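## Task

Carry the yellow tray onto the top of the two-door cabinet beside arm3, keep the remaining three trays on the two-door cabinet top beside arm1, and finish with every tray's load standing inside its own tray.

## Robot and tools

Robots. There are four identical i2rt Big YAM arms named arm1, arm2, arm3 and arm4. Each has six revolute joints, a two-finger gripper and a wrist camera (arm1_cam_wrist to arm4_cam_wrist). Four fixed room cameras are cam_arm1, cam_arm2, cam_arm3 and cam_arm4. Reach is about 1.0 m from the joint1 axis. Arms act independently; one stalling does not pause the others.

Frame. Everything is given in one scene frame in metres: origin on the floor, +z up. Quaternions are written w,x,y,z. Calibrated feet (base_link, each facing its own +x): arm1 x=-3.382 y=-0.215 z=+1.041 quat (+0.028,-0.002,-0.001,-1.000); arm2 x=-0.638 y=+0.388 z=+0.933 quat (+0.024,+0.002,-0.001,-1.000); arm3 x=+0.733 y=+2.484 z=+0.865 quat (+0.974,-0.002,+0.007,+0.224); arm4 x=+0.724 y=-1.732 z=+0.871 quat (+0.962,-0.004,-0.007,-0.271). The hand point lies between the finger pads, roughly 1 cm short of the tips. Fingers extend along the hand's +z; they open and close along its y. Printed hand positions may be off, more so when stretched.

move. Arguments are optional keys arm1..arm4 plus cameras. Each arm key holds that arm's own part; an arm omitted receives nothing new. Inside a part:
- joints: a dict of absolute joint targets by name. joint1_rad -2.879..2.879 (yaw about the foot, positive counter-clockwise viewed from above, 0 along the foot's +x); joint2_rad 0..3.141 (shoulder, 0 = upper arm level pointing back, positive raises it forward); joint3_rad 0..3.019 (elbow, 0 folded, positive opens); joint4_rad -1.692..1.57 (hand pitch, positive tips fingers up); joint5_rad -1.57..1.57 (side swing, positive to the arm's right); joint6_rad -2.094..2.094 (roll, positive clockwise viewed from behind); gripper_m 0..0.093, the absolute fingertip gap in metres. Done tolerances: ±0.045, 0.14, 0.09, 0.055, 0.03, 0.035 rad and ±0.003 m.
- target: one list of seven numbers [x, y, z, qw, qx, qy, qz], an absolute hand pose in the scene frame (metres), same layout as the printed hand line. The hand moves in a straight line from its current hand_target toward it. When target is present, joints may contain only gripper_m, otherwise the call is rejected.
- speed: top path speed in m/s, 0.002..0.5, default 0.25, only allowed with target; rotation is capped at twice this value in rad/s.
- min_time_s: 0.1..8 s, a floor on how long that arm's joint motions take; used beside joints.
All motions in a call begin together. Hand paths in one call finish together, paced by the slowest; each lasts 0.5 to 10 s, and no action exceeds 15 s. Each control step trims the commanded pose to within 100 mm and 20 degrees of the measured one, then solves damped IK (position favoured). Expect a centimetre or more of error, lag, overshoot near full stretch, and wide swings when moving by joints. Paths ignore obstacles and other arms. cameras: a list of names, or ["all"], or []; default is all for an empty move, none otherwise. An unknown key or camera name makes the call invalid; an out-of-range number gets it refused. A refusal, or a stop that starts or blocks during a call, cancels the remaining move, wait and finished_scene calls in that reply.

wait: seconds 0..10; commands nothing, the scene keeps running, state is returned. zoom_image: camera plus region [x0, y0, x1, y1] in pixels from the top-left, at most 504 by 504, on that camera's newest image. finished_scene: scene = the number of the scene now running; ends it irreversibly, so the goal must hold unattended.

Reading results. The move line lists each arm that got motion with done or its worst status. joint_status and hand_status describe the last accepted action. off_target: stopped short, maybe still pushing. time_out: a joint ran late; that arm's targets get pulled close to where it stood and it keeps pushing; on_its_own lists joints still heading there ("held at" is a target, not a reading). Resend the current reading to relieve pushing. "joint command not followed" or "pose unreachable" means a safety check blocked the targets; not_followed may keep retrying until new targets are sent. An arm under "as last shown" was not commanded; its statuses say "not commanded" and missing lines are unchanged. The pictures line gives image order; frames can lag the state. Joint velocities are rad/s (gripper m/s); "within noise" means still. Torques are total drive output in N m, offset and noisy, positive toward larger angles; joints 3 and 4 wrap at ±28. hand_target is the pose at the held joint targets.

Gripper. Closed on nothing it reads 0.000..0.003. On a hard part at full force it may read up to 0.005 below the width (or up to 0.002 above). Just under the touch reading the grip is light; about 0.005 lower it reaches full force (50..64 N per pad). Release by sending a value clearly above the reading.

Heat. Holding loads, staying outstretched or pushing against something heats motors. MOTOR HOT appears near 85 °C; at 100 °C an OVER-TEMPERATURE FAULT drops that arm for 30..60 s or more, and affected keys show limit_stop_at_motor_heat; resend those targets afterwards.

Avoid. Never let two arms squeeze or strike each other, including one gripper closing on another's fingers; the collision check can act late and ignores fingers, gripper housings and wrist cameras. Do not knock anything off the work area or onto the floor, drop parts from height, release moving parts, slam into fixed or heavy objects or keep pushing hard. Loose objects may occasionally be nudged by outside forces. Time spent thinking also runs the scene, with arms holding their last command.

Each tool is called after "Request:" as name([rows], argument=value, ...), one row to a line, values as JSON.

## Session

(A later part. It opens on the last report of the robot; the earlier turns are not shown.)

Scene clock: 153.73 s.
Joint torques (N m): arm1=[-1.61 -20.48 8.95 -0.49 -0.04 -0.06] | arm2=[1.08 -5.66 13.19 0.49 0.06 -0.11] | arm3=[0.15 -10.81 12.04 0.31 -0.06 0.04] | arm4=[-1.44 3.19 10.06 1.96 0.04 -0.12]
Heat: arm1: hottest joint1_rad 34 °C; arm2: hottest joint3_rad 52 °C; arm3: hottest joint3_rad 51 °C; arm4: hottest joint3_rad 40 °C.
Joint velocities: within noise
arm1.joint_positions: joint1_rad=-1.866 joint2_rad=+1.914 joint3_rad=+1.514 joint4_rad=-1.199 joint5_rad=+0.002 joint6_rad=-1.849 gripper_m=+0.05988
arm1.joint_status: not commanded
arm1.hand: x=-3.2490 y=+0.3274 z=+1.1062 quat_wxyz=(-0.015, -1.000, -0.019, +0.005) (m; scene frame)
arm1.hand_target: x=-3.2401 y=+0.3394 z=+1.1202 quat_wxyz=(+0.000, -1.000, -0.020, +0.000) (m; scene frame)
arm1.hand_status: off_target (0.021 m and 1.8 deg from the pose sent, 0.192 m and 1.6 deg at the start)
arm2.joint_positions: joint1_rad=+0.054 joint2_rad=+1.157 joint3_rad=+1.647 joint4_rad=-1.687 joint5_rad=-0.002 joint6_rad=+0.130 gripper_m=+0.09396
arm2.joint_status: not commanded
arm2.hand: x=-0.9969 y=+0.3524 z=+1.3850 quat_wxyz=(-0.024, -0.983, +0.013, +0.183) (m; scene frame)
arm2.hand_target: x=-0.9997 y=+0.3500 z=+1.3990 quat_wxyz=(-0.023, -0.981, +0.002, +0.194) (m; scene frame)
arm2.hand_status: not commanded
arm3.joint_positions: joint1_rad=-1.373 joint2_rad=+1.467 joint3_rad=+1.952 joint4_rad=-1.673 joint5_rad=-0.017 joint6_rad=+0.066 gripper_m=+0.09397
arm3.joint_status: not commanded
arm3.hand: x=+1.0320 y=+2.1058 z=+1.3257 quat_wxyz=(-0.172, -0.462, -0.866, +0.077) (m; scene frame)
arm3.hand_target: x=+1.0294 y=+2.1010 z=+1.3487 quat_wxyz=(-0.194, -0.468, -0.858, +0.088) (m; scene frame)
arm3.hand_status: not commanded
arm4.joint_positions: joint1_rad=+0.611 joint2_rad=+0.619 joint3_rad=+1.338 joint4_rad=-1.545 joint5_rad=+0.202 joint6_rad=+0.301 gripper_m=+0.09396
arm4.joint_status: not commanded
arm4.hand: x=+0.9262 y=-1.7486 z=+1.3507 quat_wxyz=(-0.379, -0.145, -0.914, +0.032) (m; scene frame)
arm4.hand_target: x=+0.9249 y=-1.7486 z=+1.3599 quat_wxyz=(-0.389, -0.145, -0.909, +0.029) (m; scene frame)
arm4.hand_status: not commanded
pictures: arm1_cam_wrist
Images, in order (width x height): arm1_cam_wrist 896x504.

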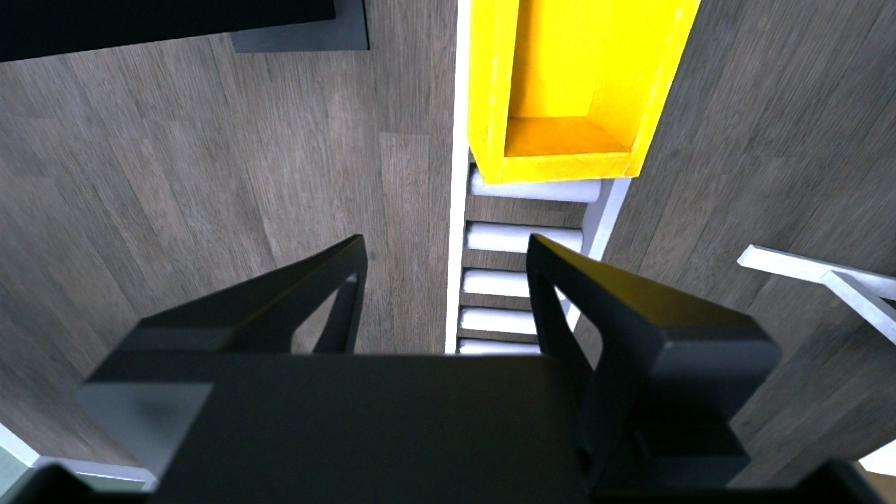

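Request:
move(arm1={"target":[-3.235,0.412,1.02,0,0.9998,0.02,0],"joints":{"gripper_m":0.0}})

Request:
move(arm1={"target":[-3.235,0.413,0.925,0,0.9998,0.02,0],"speed":0.12}, cameras=["arm1_cam_wrist","cam_arm1"])

Request:
move(arm1={"target":[-3.1,0.42,0.925,0,0.9998,0.02,0],"speed":0.15}, cameras=["arm1_cam_wrist","cam_arm1","cam_arm2"])

Scene clock: 161.73 s.
Joint torques (N m): arm1=[-0.03 -24.53 8.61 -0.17 -0.08 0.14] | arm2=[1.2 -5.25 13.27 0.62 0.05 -0.1] | arm3=[0.26 -10.75 12.07 0.34 -0.05 0.04] | arm4=[-0.79 3.14 9.91 1.78 0.03 -0.05]
Heat: arm1: hottest joint1_rad 34 °C; arm2: hottest joint3_rad 52 °C; arm3: hottest joint3_rad 51 °C; arm4: hottest joint3_rad 41 °C.
move: arm1 off_target
Joint velocities: within noise
arm1.joint_positions: joint1_rad=-1.866 joint2_rad=+2.198 joint3_rad=+1.704 joint4_rad=-1.112 joint5_rad=+0.002 joint6_rad=-1.849 gripper_m=+0.00047
arm1.joint_status: all done
arm1.hand: x=-3.2332 y=+0.3937 z=+1.0072 quat_wxyz=(-0.018, -1.000, -0.019, +0.006) (m; scene frame)
arm1.hand_target: x=-3.2352 y=+0.4113 z=+1.0203 quat_wxyz=(+0.000, -1.000, -0.020, +0.000) (m; scene frame)
arm1.hand_status: off_target (0.022 m and 2.2 deg from the pose sent, 0.122 m and 1.8 deg at the start)
arm2, arm3, arm4: as last shown
pictures: none

Scene clock: 163.13 s.
Joint torques (N m): arm1=[-0.21 -19.43 5.9 0.68 -0.16 0.14] | arm2=[1.08 -5.83 13.2 0.53 0.05 -0.11] | arm3=[0.15 -10.75 12.01 0.31 -0.07 0.04] | arm4=[-0.56 3.25 9.94 1.85 0.04 -0.09]
Heat: arm1: hottest joint1_rad 34 °C; arm2: hottest joint3_rad 52 °C; arm3: hottest joint3_rad 51 °C; arm4: hottest joint3_rad 41 °C.
move: arm1 off_target
Joint velocities: within noise
arm1.joint_positions: joint1_rad=-1.866 joint2_rad=+2.271 joint3_rad=+1.704 joint4_rad=-0.961 joint5_rad=+0.004 joint6_rad=-1.849 gripper_m=+0.00046
arm1.joint_status: not commanded
arm1.hand: x=-3.2273 y=+0.4167 z=+0.9618 quat_wxyz=(+0.019, -1.000, -0.019, -0.005) (m; scene frame)
arm1.hand_target: x=-3.2352 y=+0.4110 z=+0.9263 quat_wxyz=(+0.000, -1.000, -0.020, +0.000) (m; scene frame)
arm1.hand_status: off_target (0.038 m and 2.2 deg from the pose sent, 0.085 m and 2.2 deg at the start)
arm2, arm3, arm4: as last shown
pictures: arm1_cam_wrist, cam_arm1
Images, in order (width x height): arm1_cam_wrist 896x504, cam_arm1 896x504.

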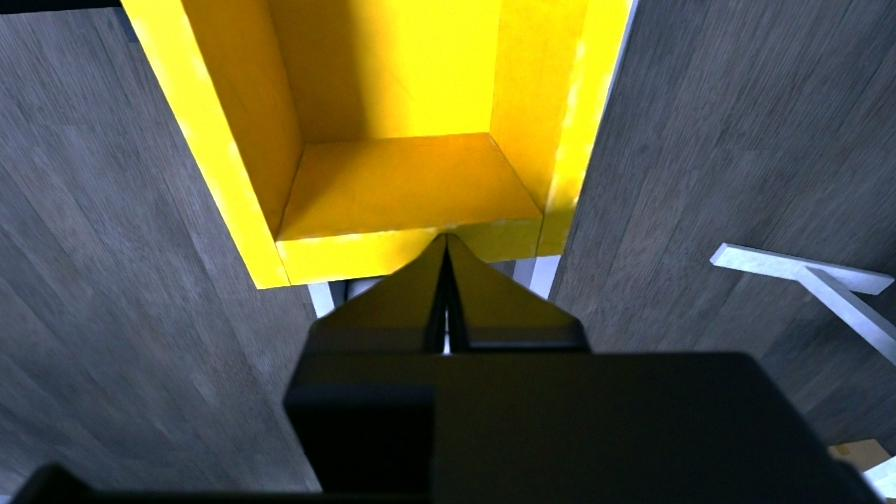

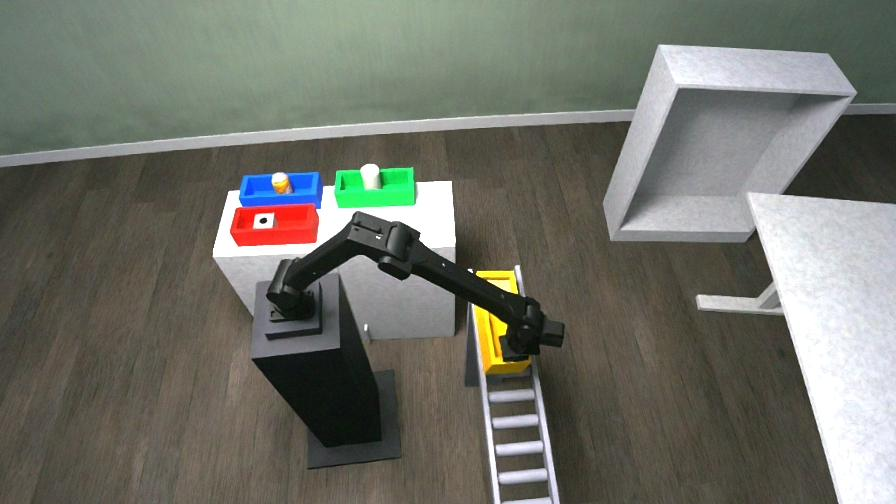

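Scene clock: 164.83 s.
Joint torques (N m): arm1=[-1.26 -22.12 7.51 -0.4 -0.01 -0.05] | arm2=[1.32 -5.6 13.23 0.5 0.05 -0.09] | arm3=[0.15 -10.64 12.04 0.28 -0.08 0.05] | arm4=[-1.08 3.6 9.96 1.84 -0.02 -0.05]
Heat: arm1: hottest joint1_rad 34 °C; arm2: hottest joint3_rad 52 °C; arm3: hottest joint3_rad 51 °C; arm4: hottest joint3_rad 41 °C.
move: arm1 off_target
Joint velocities: within noise
arm1.joint_positions: joint1_rad=-2.041 joint2_rad=+2.398 joint3_rad=+1.929 joint4_rad=-1.055 joint5_rad=+0.000 joint6_rad=-2.017 gripper_m=+0.00046
arm1.joint_status: not commanded
arm1.hand: x=-3.1010 y=+0.4250 z=+0.9546 quat_wxyz=(+0.020, -1.000, -0.016, -0.008) (m; scene frame)
arm1.hand_target: x=-3.1005 y=+0.4188 z=+0.9257 quat_wxyz=(+0.001, -1.000, -0.020, +0.000) (m; scene frame)
arm1.hand_status: off_target (0.030 m and 2.5 deg from the pose sent, 0.133 m and 2.2 deg at the start)
arm2, arm3, arm4: as last shown
pictures: arm1_cam_wrist, cam_arm1, cam_arm2
Images, in order (width x height): arm1_cam_wrist 896x504, cam_arm1 896x504, cam_arm2 896x504.

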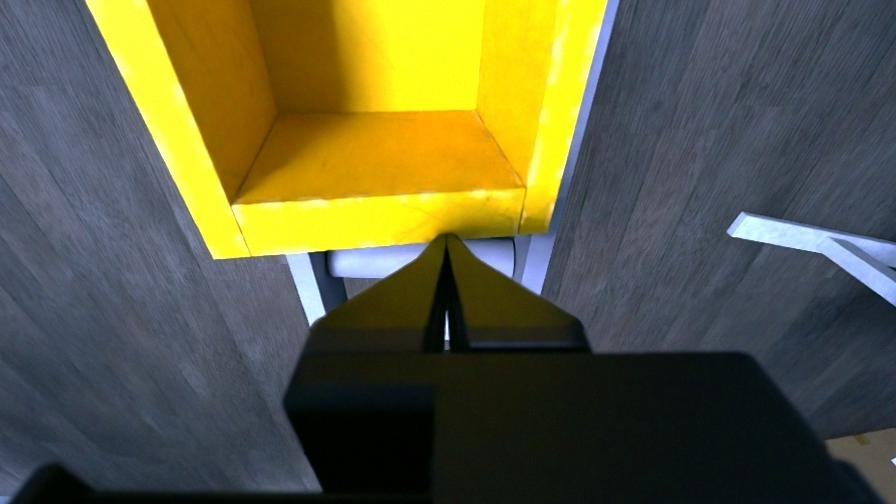

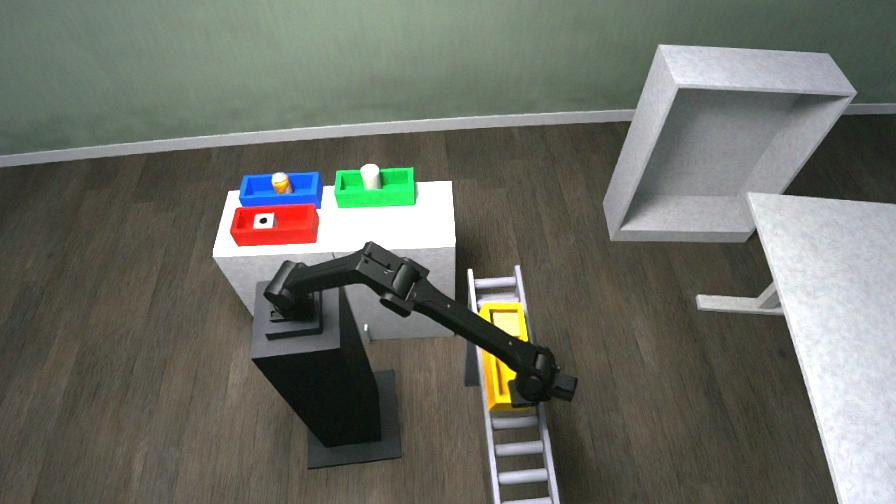

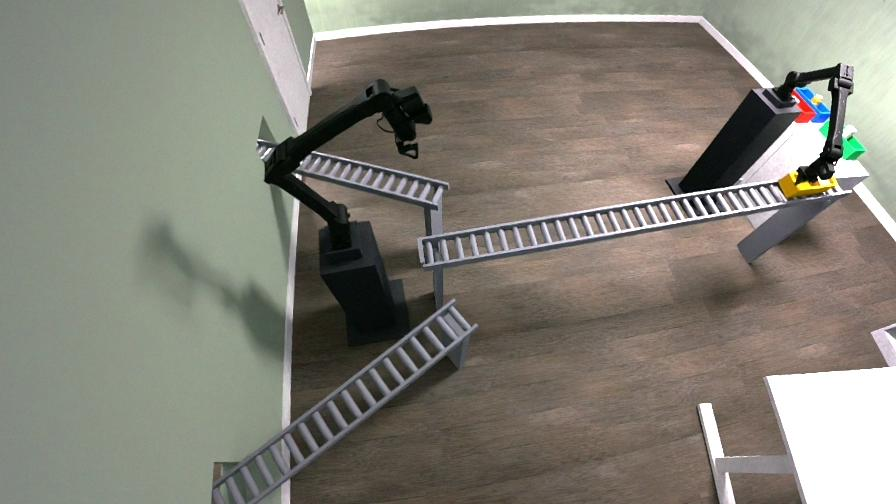

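Request:
move(arm1={"target":[-3.1,0.42,1.03,0,0.9998,0.02,0],"speed":0.2}, cameras=["arm1_cam_wrist"])

Request:
wait(seconds=1, cameras=["arm1_cam_wrist","cam_arm2"])

Scene clock: 168.30 s.
Joint torques (N m): arm1=[-1.03 -26.17 8.96 -0.5 0 -0.04] | arm2=[1.26 -5.54 13.18 0.55 0.04 -0.1] | arm3=[0.32 -10.87 12 0.34 -0.06 0.04] | arm4=[-0.62 3.9 10.04 1.92 0.02 -0.08]
Heat: arm1: hottest joint1_rad 34 °C; arm2: hottest joint3_rad 52 °C; arm3: hottest joint3_rad 51 °C; arm4: hottest joint3_rad 41 °C.
move: arm1 off_target
Joint velocities: within noise
arm1.joint_positions: joint1_rad=-2.041 joint2_rad=+2.323 joint3_rad=+1.965 joint4_rad=-1.239 joint5_rad=+0.001 joint6_rad=-2.018 gripper_m=+0.00046
arm1.joint_status: not commanded
arm1.hand: x=-3.1079 y=+0.4088 z=+1.0169 quat_wxyz=(-0.013, -1.000, -0.017, +0.007) (m; scene frame)
arm1.hand_target: x=-3.1001 y=+0.4193 z=+1.0300 quat_wxyz=(+0.000, -1.000, -0.020, +0.000) (m; scene frame)
arm1.hand_status: off_target (0.019 m and 1.8 deg from the pose sent, 0.076 m and 2.5 deg at the start)
arm2, arm3, arm4: as last shown
pictures: arm1_cam_wrist
Images, in order (width x height): arm1_cam_wrist 896x504.

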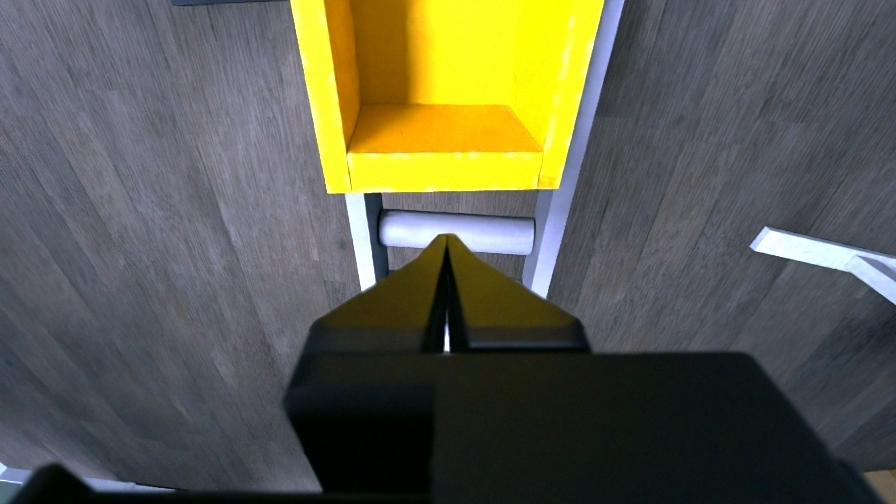

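Scene clock: 169.30 s.
Joint torques (N m): arm1=[-1.32 -26.17 8.95 -0.53 0.01 -0.04] | arm2=[1.14 -5.71 13.2 0.49 0.05 -0.11] | arm3=[0.32 -10.75 12.03 0.31 -0.07 0.03] | arm4=[-0.97 2.61 10.17 1.76 0.02 -0.08]
Heat: arm1: hottest joint2_rad 35 °C; arm2: hottest joint3_rad 52 °C; arm3: hottest joint3_rad 51 °C; arm4: hottest joint3_rad 41 °C.
Joint velocities: within noise
arm1.joint_positions: joint1_rad=-2.041 joint2_rad=+2.323 joint3_rad=+1.965 joint4_rad=-1.239 joint5_rad=+0.001 joint6_rad=-2.018 gripper_m=+0.00046
arm1.joint_status: not commanded
arm1.hand: x=-3.1079 y=+0.4088 z=+1.0169 quat_wxyz=(-0.013, -1.000, -0.017, +0.007) (m; scene frame)
arm1.hand_target: x=-3.1001 y=+0.4193 z=+1.0300 quat_wxyz=(+0.000, -1.000, -0.020, +0.000) (m; scene frame)
arm1.hand_status: off_target (0.019 m and 1.8 deg from the pose sent, 0.076 m and 2.5 deg at the start)
arm2.joint_positions: joint1_rad=+0.054 joint2_rad=+1.157 joint3_rad=+1.647 joint4_rad=-1.687 joint5_rad=-0.002 joint6_rad=+0.130 gripper_m=+0.09396
arm2.joint_status: not commanded
arm2.hand: x=-0.9969 y=+0.3524 z=+1.3850 quat_wxyz=(-0.024, -0.983, +0.013, +0.183) (m; scene frame)
arm2.hand_target: x=-0.9997 y=+0.3500 z=+1.3990 quat_wxyz=(-0.023, -0.981, +0.002, +0.194) (m; scene frame)
arm2.hand_status: not commanded
arm3.joint_positions: joint1_rad=-1.373 joint2_rad=+1.467 joint3_rad=+1.952 joint4_rad=-1.673 joint5_rad=-0.017 joint6_rad=+0.066 gripper_m=+0.09397
arm3.joint_status: not commanded
arm3.hand: x=+1.0320 y=+2.1058 z=+1.3257 quat_wxyz=(-0.172, -0.462, -0.866, +0.077) (m; scene frame)
arm3.hand_target: x=+1.0294 y=+2.1010 z=+1.3487 quat_wxyz=(-0.194, -0.468, -0.858, +0.088) (m; scene frame)
arm3.hand_status: not commanded
arm4.joint_positions: joint1_rad=+0.611 joint2_rad=+0.619 joint3_rad=+1.338 joint4_rad=-1.545 joint5_rad=+0.202 joint6_rad=+0.301 gripper_m=+0.09396
arm4.joint_status: not commanded
arm4.hand: x=+0.9262 y=-1.7486 z=+1.3507 quat_wxyz=(-0.379, -0.145, -0.914, +0.032) (m; scene frame)
arm4.hand_target: x=+0.9249 y=-1.7486 z=+1.3599 quat_wxyz=(-0.389, -0.145, -0.909, +0.029) (m; scene frame)
arm4.hand_status: not commanded
wait: 1.00 s; at rest by 0.27 s
pictures: arm1_cam_wrist, cam_arm2
Images, in order (width x height): arm1_cam_wrist 896x504, cam_arm2 896x504.

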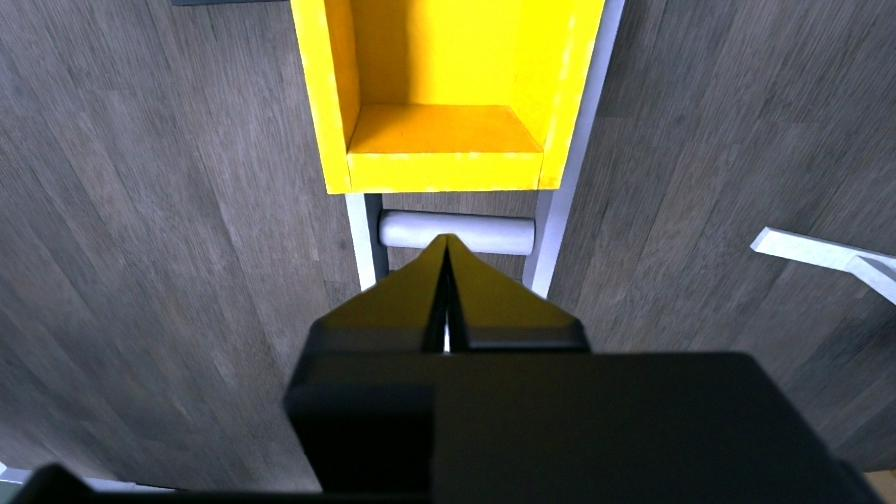

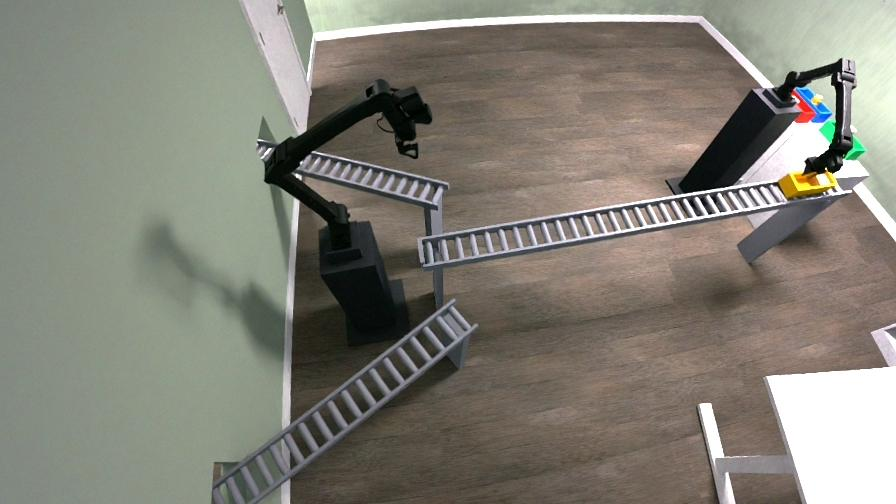

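Request:
zoom_image(camera="cam_arm2", region=[740, 150, 860, 220])

Request:
move(arm1={"target":[-3.25,0.20,1.15,0,0.9998,0.02,0]}, cameras=["cam_arm1","arm1_cam_wrist"])

Request:
zoom_image(camera="cam_arm1", region=[440, 250, 580, 430])

Scaled by 4.200 from the camera's 896x504 image, which has a finer 1280x720 frame.

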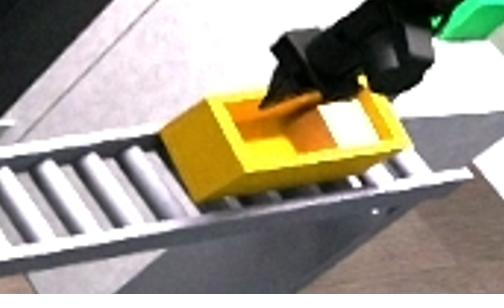

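Scene clock: 179.07 s.
Joint torques (N m): arm1=[0.03 -14.68 5.74 -0.38 0 0.21] | arm2=[1.2 -5.77 13.24 0.46 0.05 -0.1] | arm3=[0.15 -10.46 12.07 0.27 -0.08 0.04] | arm4=[-0.79 3.78 9.95 1.89 0.07 -0.04]
Heat: arm1: hottest joint2_rad 36 °C; arm2: hottest joint3_rad 52 °C; arm3: hottest joint3_rad 51 °C; arm4: hottest joint3_rad 41 °C.
move: arm1 done
Joint velocities: within noise
arm1.joint_positions: joint1_rad=-1.943 joint2_rad=+1.556 joint3_rad=+1.150 joint4_rad=-1.152 joint5_rad=+0.001 joint6_rad=-1.928 gripper_m=+0.00046
arm1.joint_status: not commanded
arm1.hand: x=-3.2449 y=+0.2021 z=+1.1508 quat_wxyz=(+0.005, -1.000, -0.020, +0.000) (m; scene frame)
arm1.hand_target: x=-3.2499 y=+0.2000 z=+1.1501 quat_wxyz=(+0.000, -1.000, -0.020, +0.000) (m; scene frame)
arm1.hand_status: done (0.006 m and 0.6 deg from the pose sent, 0.286 m and 1.8 deg at the start)
arm2, arm3, arm4: as last shown
pictures: arm1_cam_wrist, cam_arm1
Images, in order (width x height): arm1_cam_wrist 896x504, cam_arm1 896x504.

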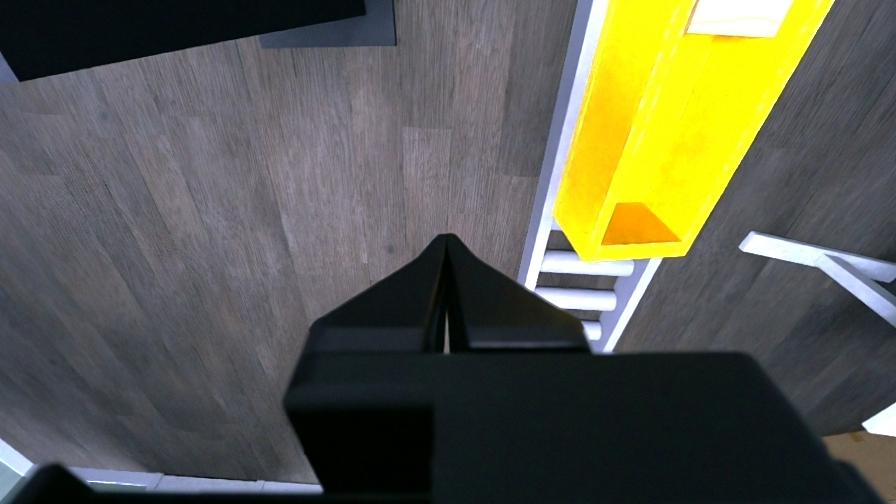

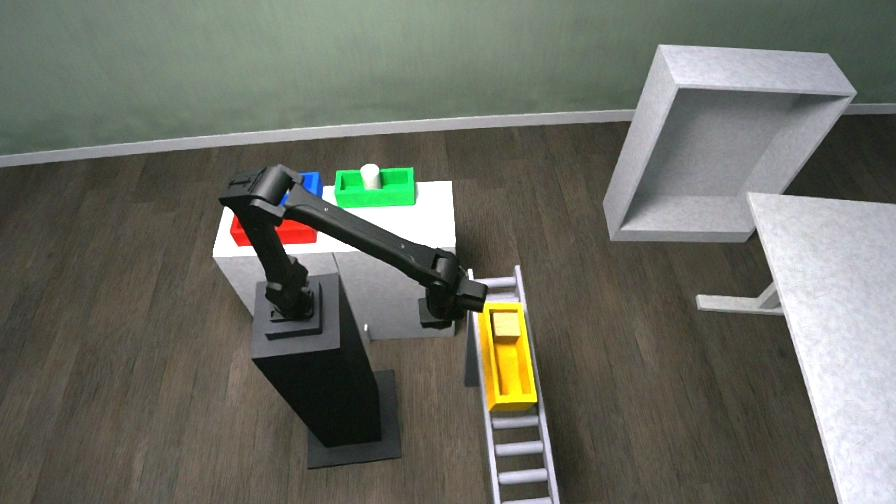

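Scaled by 2.800 from the camera's 896x504 image, which has a finer 1280x720 frame.

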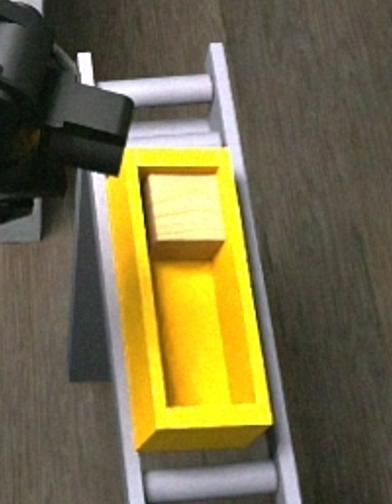

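Request:
move(arm1={"target":[-3.145,0.422,1.03,0,0.9998,0.02,0],"speed":0.3})

Request:
move(arm1={"target":[-3.145,0.422,0.925,0,0.9998,0.02,0],"speed":0.15}, cameras=["arm1_cam_wrist"])

Request:
move(arm1={"target":[-3.135,0.46,0.925,0,0.9998,0.02,0],"speed":0.06}, cameras=["arm1_cam_wrist","cam_arm1"])

Scene clock: 190.43 s.
Joint torques (N m): arm1=[-1.85 -24.35 9.25 -0.46 -0.05 -0.07] | arm2=[1.08 -5.54 13.22 0.61 0.04 -0.12] | arm3=[0.03 -10.87 12.07 0.29 -0.07 0.04] | arm4=[-0.56 3.37 9.96 1.76 0.04 -0.01]
Heat: arm1: hottest joint2_rad 35 °C; arm2: hottest joint3_rad 52 °C; arm3: hottest joint3_rad 52 °C; arm4: hottest joint3_rad 41 °C.
move: arm1 off_target
Joint velocities: within noise
arm1.joint_positions: joint1_rad=-1.972 joint2_rad=+2.266 joint3_rad=+1.879 joint4_rad=-1.201 joint5_rad=+0.001 joint6_rad=-1.955 gripper_m=+0.00046
arm1.joint_status: not commanded
arm1.hand: x=-3.1560 y=+0.4118 z=+1.0242 quat_wxyz=(-0.009, -1.000, -0.020, +0.004) (m; scene frame)
arm1.hand_target: x=-3.1451 y=+0.4215 z=+1.0302 quat_wxyz=(+0.000, -1.000, -0.020, +0.000) (m; scene frame)
arm1.hand_status: off_target (0.016 m and 1.2 deg from the pose sent, 0.270 m and 0.6 deg at the start)
arm2, arm3, arm4: as last shown
pictures: none

Scene clock: 191.80 s.
Joint torques (N m): arm1=[-1.9 -25.23 5.91 0.24 -0.04 -0.06] | arm2=[1.2 -5.6 13.18 0.49 0.06 -0.11] | arm3=[0.15 -10.46 12.03 0.31 -0.08 0.04] | arm4=[-0.38 3.6 10.11 1.96 0.02 -0.08]
Heat: arm1: hottest joint2_rad 35 °C; arm2: hottest joint3_rad 52 °C; arm3: hottest joint3_rad 52 °C; arm4: hottest joint3_rad 41 °C.
move: arm1 done
Joint velocities: within noise
arm1.joint_positions: joint1_rad=-1.972 joint2_rad=+2.408 joint3_rad=+1.874 joint4_rad=-1.038 joint5_rad=+0.001 joint6_rad=-1.956 gripper_m=+0.00046
arm1.joint_status: not commanded
arm1.hand: x=-3.1528 y=+0.4217 z=+0.9291 quat_wxyz=(-0.002, -1.000, -0.020, +0.002) (m; scene frame)
arm1.hand_target: x=-3.1450 y=+0.4218 z=+0.9250 quat_wxyz=(+0.000, -1.000, -0.020, +0.000) (m; scene frame)
arm1.hand_status: done (0.009 m and 0.3 deg from the pose sent, 0.100 m and 1.2 deg at the start)
arm2, arm3, arm4: as last shown
pictures: arm1_cam_wrist
Images, in order (width x height): arm1_cam_wrist 896x504.

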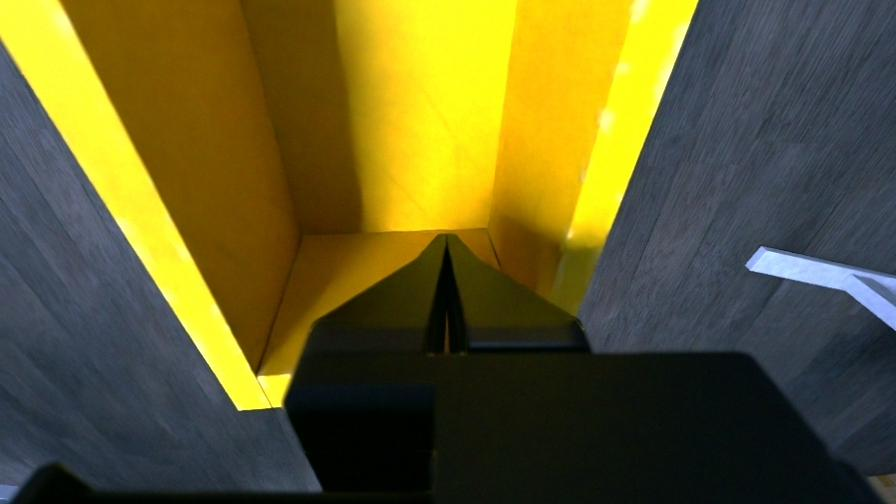

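Scene clock: 193.20 s.
Joint torques (N m): arm1=[-1.26 -25.52 9.16 -0.34 -0.08 -0.01] | arm2=[1.03 -5.89 13.24 0.54 0.06 -0.12] | arm3=[0.26 -10.64 12.03 0.29 -0.07 0.04] | arm4=[-0.73 3.72 10.04 2.1 0.02 -0.05]
Heat: arm1: hottest joint2_rad 35 °C; arm2: hottest joint3_rad 52 °C; arm3: hottest joint3_rad 52 °C; arm4: hottest joint3_rad 41 °C.
move: arm1 off_target
Joint velocities: within noise
arm1.joint_positions: joint1_rad=-1.972 joint2_rad=+2.500 joint3_rad=+2.047 joint4_rad=-1.134 joint5_rad=+0.002 joint6_rad=-1.956 gripper_m=+0.00046
arm1.joint_status: not commanded
arm1.hand: x=-3.1430 y=+0.4484 z=+0.9259 quat_wxyz=(-0.009, -1.000, -0.020, +0.004) (m; scene frame)
arm1.hand_target: x=-3.1351 y=+0.4593 z=+0.9252 quat_wxyz=(+0.000, -1.000, -0.020, +0.000) (m; scene frame)
arm1.hand_status: off_target (0.014 m and 1.1 deg from the pose sent, 0.042 m and 0.3 deg at the start)
arm2, arm3, arm4: as last shown
pictures: arm1_cam_wrist, cam_arm1
Images, in order (width x height): arm1_cam_wrist 896x504, cam_arm1 896x504.

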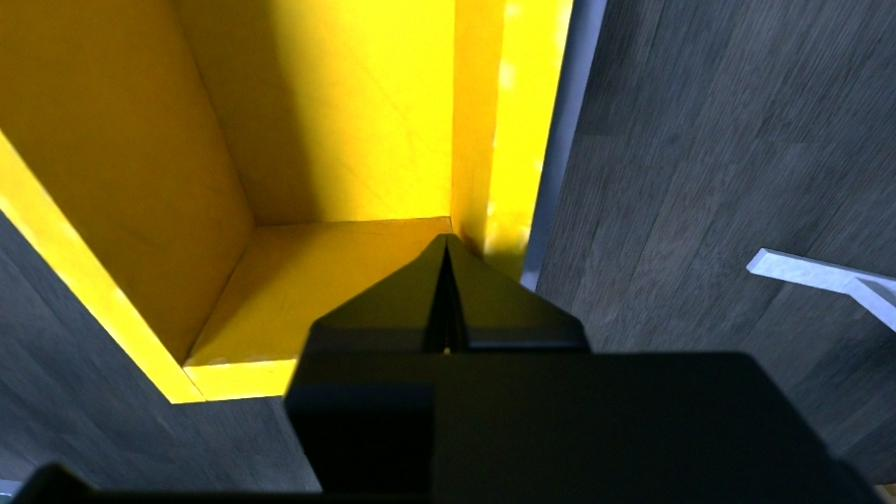

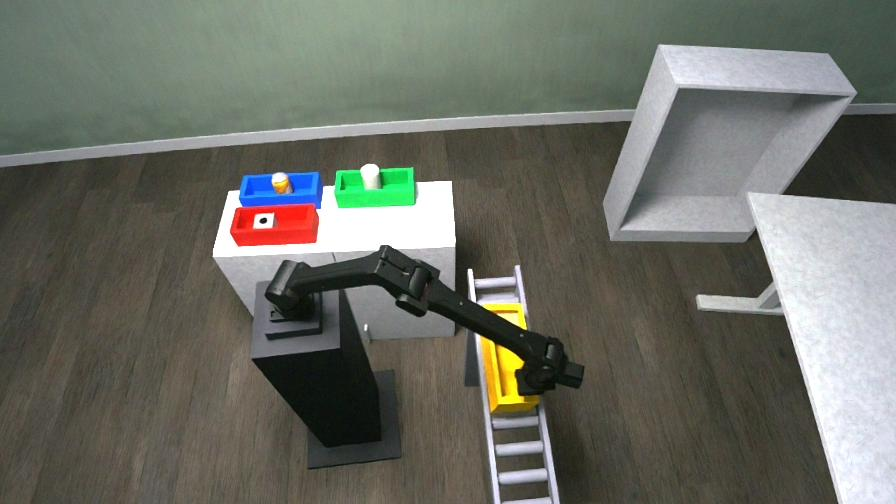

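Request:
move(arm1={"target":[-3.14,0.435,0.935,0,0.9998,0.02,0],"speed":0.1})

Request:
move(arm1={"target":[-2.92,0.445,0.935,0,0.9998,0.02,0],"speed":0.2})

Request:
move(arm1={"target":[-2.92,0.44,1.05,0,0.9998,0.02,0],"speed":0.3}, cameras=["arm1_cam_wrist","cam_arm1","cam_arm2"])

Request:
wait(seconds=1.5, cameras=["cam_arm2"])

Request:
zoom_image(camera="cam_arm2", region=[700, 130, 860, 230])

Scene clock: 198.23 s.
Joint torques (N m): arm1=[-1.73 -28.16 5.08 0.21 -0.07 -0.06] | arm2=[0.97 -5.6 13.19 0.51 0.06 -0.11] | arm3=[0.21 -10.58 12.04 0.32 -0.06 0.03] | arm4=[-1.26 4.07 9.99 2.04 0.06 -0.1]
Heat: arm1: hottest joint2_rad 36 °C; arm2: hottest joint3_rad 53 °C; arm3: hottest joint3_rad 52 °C; arm4: hottest joint3_rad 41 °C.
move: arm1 off_target
Joint velocities: within noise
arm1.joint_positions: joint1_rad=-1.972 joint2_rad=+2.457 joint3_rad=+1.961 joint4_rad=-1.090 joint5_rad=+0.002 joint6_rad=-1.956 gripper_m=+0.00046
arm1.joint_status: not commanded
arm1.hand: x=-3.1482 y=+0.4342 z=+0.9259 quat_wxyz=(-0.009, -1.000, -0.020, +0.004) (m; scene frame)
arm1.hand_target: x=-3.1400 y=+0.4349 z=+0.9349 quat_wxyz=(+0.000, -1.000, -0.020, +0.000) (m; scene frame)
arm1.hand_status: off_target (0.012 m and 1.1 deg from the pose sent, 0.016 m and 1.1 deg at the start)
arm2, arm3, arm4: as last shown
pictures: none

Scene clock: 201.07 s.
Joint torques (N m): arm1=[-0.5 -28.45 10.25 -0.47 -0.27 -0.03] | arm2=[1.08 -5.71 13.19 0.5 0.06 -0.1] | arm3=[0.15 -10.7 12.04 0.31 -0.07 0.03] | arm4=[-0.56 3.78 9.92 1.91 0.05 -0.06]
Heat: arm1: hottest joint2_rad 36 °C; arm2: hottest joint3_rad 53 °C; arm3: hottest joint3_rad 52 °C; arm4: hottest joint3_rad 41 °C.
move: arm1 off_target
Joint velocities: within noise
arm1.joint_positions: joint1_rad=-2.235 joint2_rad=+2.897 joint3_rad=+2.878 joint4_rad=-1.493 joint5_rad=+0.031 joint6_rad=-2.078 gripper_m=+0.00046
arm1.joint_status: not commanded
arm1.hand: x=-2.9194 y=+0.4400 z=+0.9391 quat_wxyz=(+0.016, -0.998, +0.051, -0.027) (m; scene frame)
arm1.hand_target: x=-2.9208 y=+0.4445 z=+0.9351 quat_wxyz=(+0.020, -0.998, +0.045, -0.028) (m; scene frame)
arm1.hand_status: off_target (0.007 m and 8.9 deg from the pose sent, 0.229 m and 1.1 deg at the start; a joint's target at an end of its range on 70 of 85 steps)
arm2, arm3, arm4: as last shown
pictures: none

Scene clock: 202.47 s.
Joint torques (N m): arm1=[-0.91 -29.39 9.5 -0.25 -0.23 -0.02] | arm2=[1.2 -5.42 13.2 0.53 0.06 -0.11] | arm3=[0.38 -10.58 12.01 0.27 -0.06 0.04] | arm4=[-0.62 3.37 10.03 1.94 0.01 -0.09]
Heat: arm1: hottest joint2_rad 36 °C; arm2: hottest joint3_rad 53 °C; arm3: hottest joint3_rad 52 °C; arm4: hottest joint3_rad 41 °C.
move: arm1 off_target
Joint velocities: within noise
arm1.joint_positions: joint1_rad=-2.235 joint2_rad=+2.768 joint3_rad=+2.893 joint4_rad=-1.625 joint5_rad=+0.030 joint6_rad=-2.078 gripper_m=+0.00046
arm1.joint_status: not commanded
arm1.hand: x=-2.9227 y=+0.4351 z=+1.0434 quat_wxyz=(+0.021, -0.998, +0.051, -0.030) (m; scene frame)
arm1.hand_target: x=-2.9208 y=+0.4395 z=+1.0501 quat_wxyz=(+0.031, -0.998, +0.047, -0.034) (m; scene frame)
arm1.hand_status: off_target (0.009 m and 9.1 deg from the pose sent, 0.111 m and 8.9 deg at the start; a joint's target at an end of its range on 42 of 42 steps)
arm2, arm3, arm4: as last shown
pictures: arm1_cam_wrist, cam_arm1, cam_arm2
Images, in order (width x height): arm1_cam_wrist 896x504, cam_arm1 896x504, cam_arm2 896x504.

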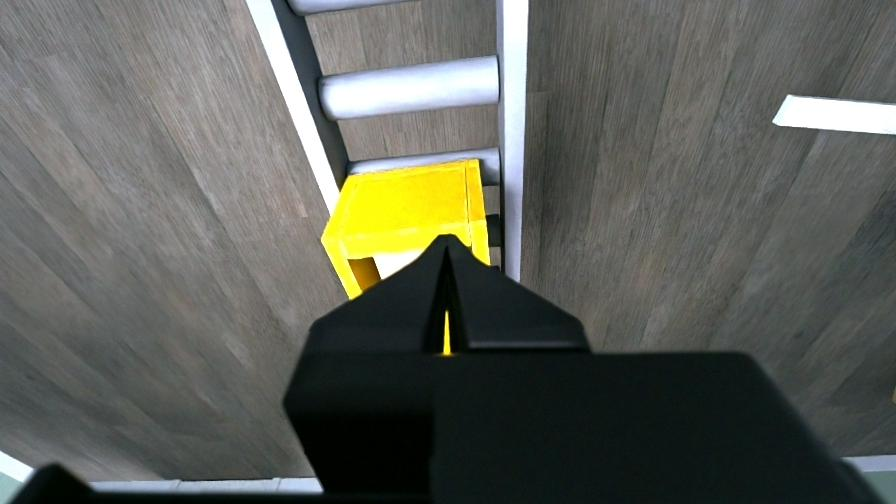

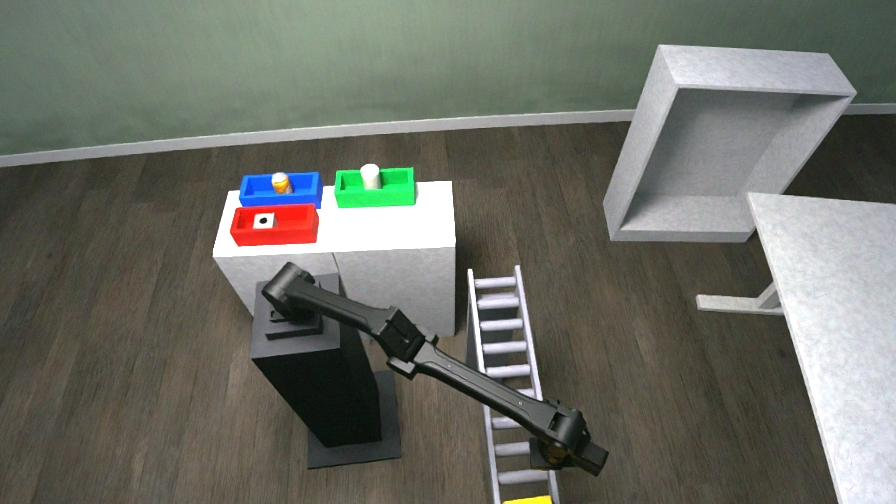

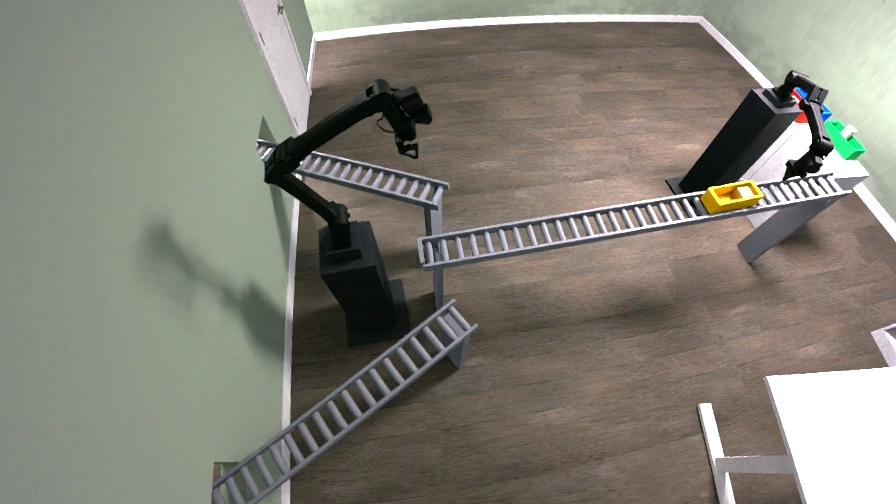

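Scene clock: 203.97 s.
Joint torques (N m): arm1=[-0.97 -29.8 9.42 -0.2 -0.22 -0.03] | arm2=[1.26 -5.66 13.19 0.49 0.06 -0.1] | arm3=[0.26 -10.81 12.1 0.29 -0.06 0.04] | arm4=[-0.21 3.25 9.92 1.87 0 -0.06]
Heat: arm1: hottest joint2_rad 36 °C; arm2: hottest joint3_rad 53 °C; arm3: hottest joint3_rad 52 °C; arm4: hottest joint3_rad 41 °C.
Joint velocities: within noise
arm1.joint_positions: joint1_rad=-2.235 joint2_rad=+2.768 joint3_rad=+2.893 joint4_rad=-1.625 joint5_rad=+0.030 joint6_rad=-2.078 gripper_m=+0.00046
arm1.joint_status: not commanded
arm1.hand: x=-2.9227 y=+0.4351 z=+1.0434 quat_wxyz=(+0.021, -0.998, +0.051, -0.030) (m; scene frame)
arm1.hand_target: x=-2.9208 y=+0.4395 z=+1.0501 quat_wxyz=(+0.031, -0.998, +0.047, -0.034) (m; scene frame)
arm1.hand_status: off_target (0.009 m and 9.1 deg from the pose sent, 0.111 m and 8.9 deg at the start; a joint's target at an end of its range on 42 of 42 steps)
arm2.joint_positions: joint1_rad=+0.054 joint2_rad=+1.157 joint3_rad=+1.647 joint4_rad=-1.687 joint5_rad=-0.002 joint6_rad=+0.130 gripper_m=+0.09396
arm2.joint_status: not commanded
arm2.hand: x=-0.9969 y=+0.3524 z=+1.3850 quat_wxyz=(-0.024, -0.983, +0.013, +0.183) (m; scene frame)
arm2.hand_target: x=-0.9997 y=+0.3500 z=+1.3990 quat_wxyz=(-0.023, -0.981, +0.002, +0.194) (m; scene frame)
arm2.hand_status: not commanded
arm3.joint_positions: joint1_rad=-1.373 joint2_rad=+1.467 joint3_rad=+1.952 joint4_rad=-1.673 joint5_rad=-0.017 joint6_rad=+0.066 gripper_m=+0.09397
arm3.joint_status: not commanded
arm3.hand: x=+1.0320 y=+2.1058 z=+1.3257 quat_wxyz=(-0.172, -0.462, -0.866, +0.077) (m; scene frame)
arm3.hand_target: x=+1.0294 y=+2.1010 z=+1.3487 quat_wxyz=(-0.194, -0.468, -0.858, +0.088) (m; scene frame)
arm3.hand_status: not commanded
arm4.joint_positions: joint1_rad=+0.611 joint2_rad=+0.619 joint3_rad=+1.338 joint4_rad=-1.545 joint5_rad=+0.202 joint6_rad=+0.301 gripper_m=+0.09396
arm4.joint_status: not commanded
arm4.hand: x=+0.9262 y=-1.7486 z=+1.3507 quat_wxyz=(-0.379, -0.145, -0.914, +0.032) (m; scene frame)
arm4.hand_target: x=+0.9249 y=-1.7486 z=+1.3599 quat_wxyz=(-0.389, -0.145, -0.909, +0.029) (m; scene frame)
arm4.hand_status: not commanded
wait: 1.50 s; at rest by 0.27 s
pictures: cam_arm2
Images, in order (width x height): cam_arm2 896x504.

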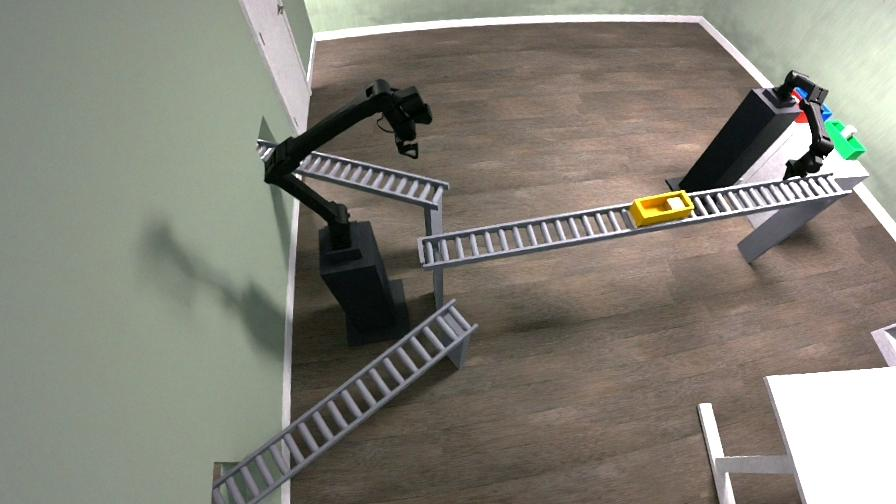

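Scaled by 3.150 from the camera's 896x504 image, which has a finer 1280x720 frame.

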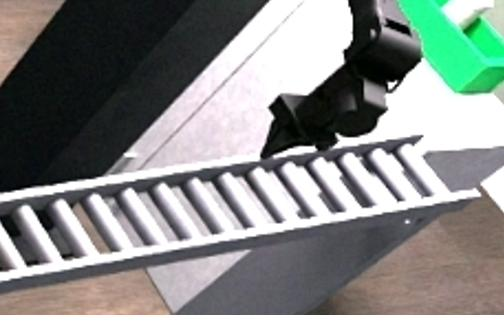

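Request:
move(arm1={"target":[-3.4,0.2,1.2,0,0.9998,0.02,0]}, cameras=["arm2_cam_wrist","cam_arm2"])

Request:
zoom_image(camera="cam_arm2", region=[400, 170, 600, 290])

Scene clock: 219.53 s.
Joint torques (N m): arm1=[-0.32 -13.74 6.01 -0.38 -0.11 0.16] | arm2=[1.14 -5.83 13.14 0.54 0.06 -0.11] | arm3=[0.15 -10.64 12.08 0.28 -0.06 0.04] | arm4=[-0.91 3.43 9.98 1.91 0.02 -0.13]
Heat: arm1: hottest joint2_rad 36 °C; arm2: hottest joint3_rad 53 °C; arm3: hottest joint3_rad 52 °C; arm4: hottest joint3_rad 41 °C.
move: arm1 done
Joint velocities: within noise
arm1.joint_positions: joint1_rad=-1.586 joint2_rad=+1.466 joint3_rad=+1.184 joint4_rad=-1.279 joint5_rad=+0.004 joint6_rad=-1.575 gripper_m=+0.00046
arm1.joint_status: not commanded
arm1.hand: x=-3.3974 y=+0.2044 z=+1.1998 quat_wxyz=(+0.004, -1.000, -0.022, +0.000) (m; scene frame)
arm1.hand_target: x=-3.4000 y=+0.2000 z=+1.1999 quat_wxyz=(+0.000, -1.000, -0.020, +0.000) (m; scene frame)
arm1.hand_status: done (0.005 m and 0.5 deg from the pose sent, 0.555 m and 9.1 deg at the start)
arm2, arm3, arm4: as last shown
pictures: arm2_cam_wrist, cam_arm2
Images, in order (width x height): arm2_cam_wrist 896x504, cam_arm2 896x504.

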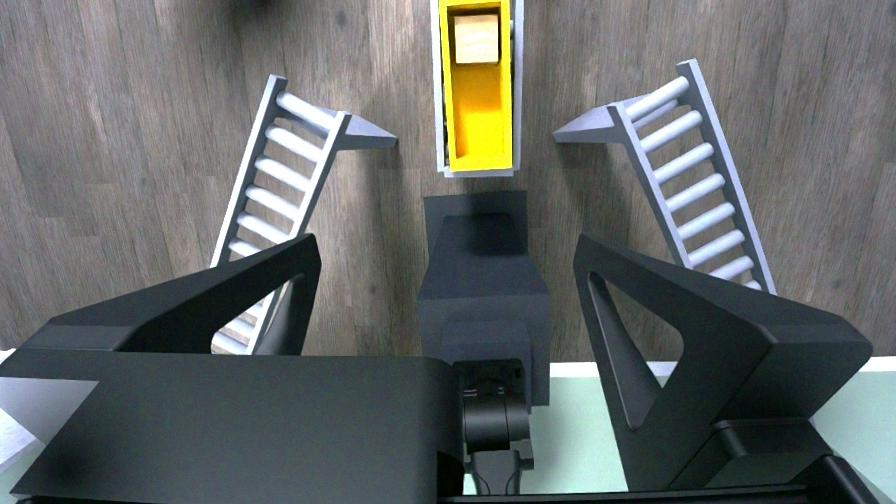

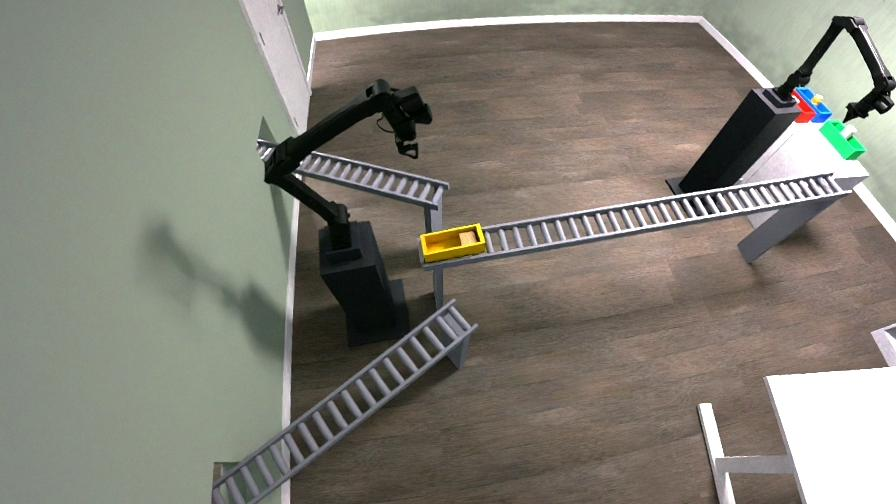

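Scaled by 2.520 from the camera's 896x504 image, which has a finer 1280x720 frame.

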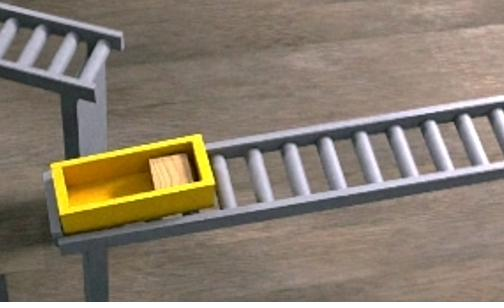

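Request:
move(arm2={"target":[-1.06,0.348,0.9,0,1,0,0],"joints":{"gripper_m":0.07}}, cameras=["arm2_cam_wrist"])

Scene clock: 226.47 s.
Joint torques (N m): arm1=[-0.38 -13.8 6.02 -0.39 -0.09 0.14] | arm2=[0.21 -11.4 7.95 0.72 0.05 -0.09] | arm3=[0.15 -10.7 12.05 0.32 -0.07 0.05] | arm4=[-0.56 4.07 10.02 2.1 0.04 -0.04]
Heat: arm1: hottest joint2_rad 36 °C; arm2: hottest joint3_rad 52 °C; arm3: hottest joint3_rad 52 °C; arm4: hottest joint3_rad 41 °C.
move: arm2 off_target
Joint velocities: within noise
arm1, arm3, arm4: as last shown
arm1.joint_positions: joint1_rad=-1.586 joint2_rad=+1.466 joint3_rad=+1.184 joint4_rad=-1.279 joint5_rad=+0.004 joint6_rad=-1.574 gripper_m=+0.00046
arm2.joint_positions: joint1_rad=+0.054 joint2_rad=+1.740 joint3_rad=+0.935 joint4_rad=-0.780 joint5_rad=+0.001 joint6_rad=+0.113 gripper_m=+0.07009
arm2.joint_status: all done
arm2.hand: x=-1.0493 y=+0.3460 z=+0.9003 quat_wxyz=(+0.000, -1.000, +0.005, -0.009) (m; scene frame)
arm2.hand_target: x=-1.0599 y=+0.3479 z=+0.9003 quat_wxyz=(+0.000, -1.000, +0.000, +0.000) (m; scene frame)
arm2.hand_status: off_target (0.011 m and 1.2 deg from the pose sent, 0.489 m and 21.3 deg at the start)
pictures: arm2_cam_wrist
Images, in order (width x height): arm2_cam_wrist 896x504.

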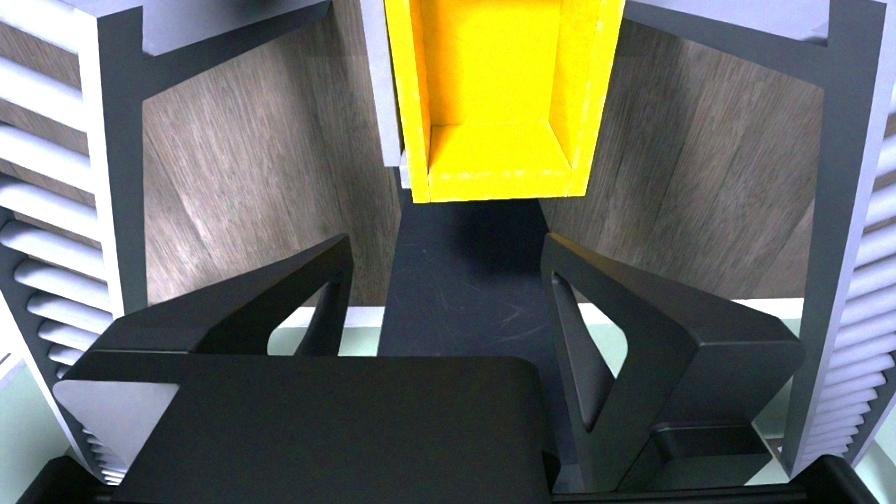

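Request:
move(arm2={"target":[-1.088,0.321,0.80,0,0.9994,0.035,0],"speed":0.15}, cameras=["arm2_cam_wrist"])

Scene clock: 232.17 s.
Joint torques (N m): arm1=[-0.5 -13.86 5.93 -0.34 -0.1 0.16] | arm2=[1.14 -12.75 6.95 0.81 0.04 -0.1] | arm3=[0.15 -10.75 12.04 0.28 -0.07 0.03] | arm4=[-0.26 3.31 9.95 1.89 0.03 -0.08]
Heat: arm1: hottest joint2_rad 35 °C; arm2: hottest joint3_rad 51 °C; arm3: hottest joint3_rad 53 °C; arm4: hottest joint3_rad 41 °C.
move: arm2 off_target
Joint velocities: within noise
arm1, arm3, arm4: as last shown
arm2.joint_positions: joint1_rad=+0.093 joint2_rad=+2.010 joint3_rad=+0.997 joint4_rad=-0.572 joint5_rad=+0.001 joint6_rad=+0.095 gripper_m=+0.07009
arm2.joint_status: not commanded
arm2.hand: x=-1.0764 y=+0.3255 z=+0.8036 quat_wxyz=(+0.000, -1.000, -0.023, -0.008) (m; scene frame)
arm2.hand_target: x=-1.0877 y=+0.3210 z=+0.8003 quat_wxyz=(+0.000, -0.999, -0.035, +0.000) (m; scene frame)
arm2.hand_status: off_target (0.013 m and 1.6 deg from the pose sent, 0.110 m and 4.7 deg at the start)
pictures: arm2_cam_wrist
Images, in order (width x height): arm2_cam_wrist 896x504.

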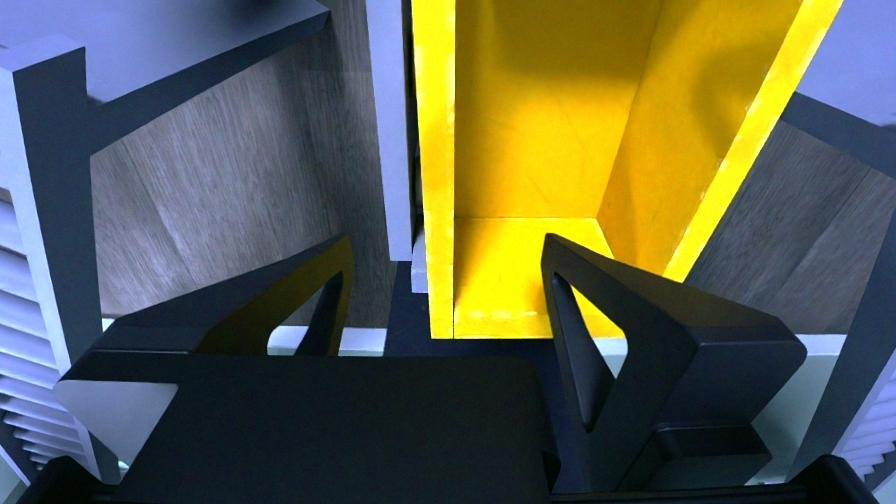

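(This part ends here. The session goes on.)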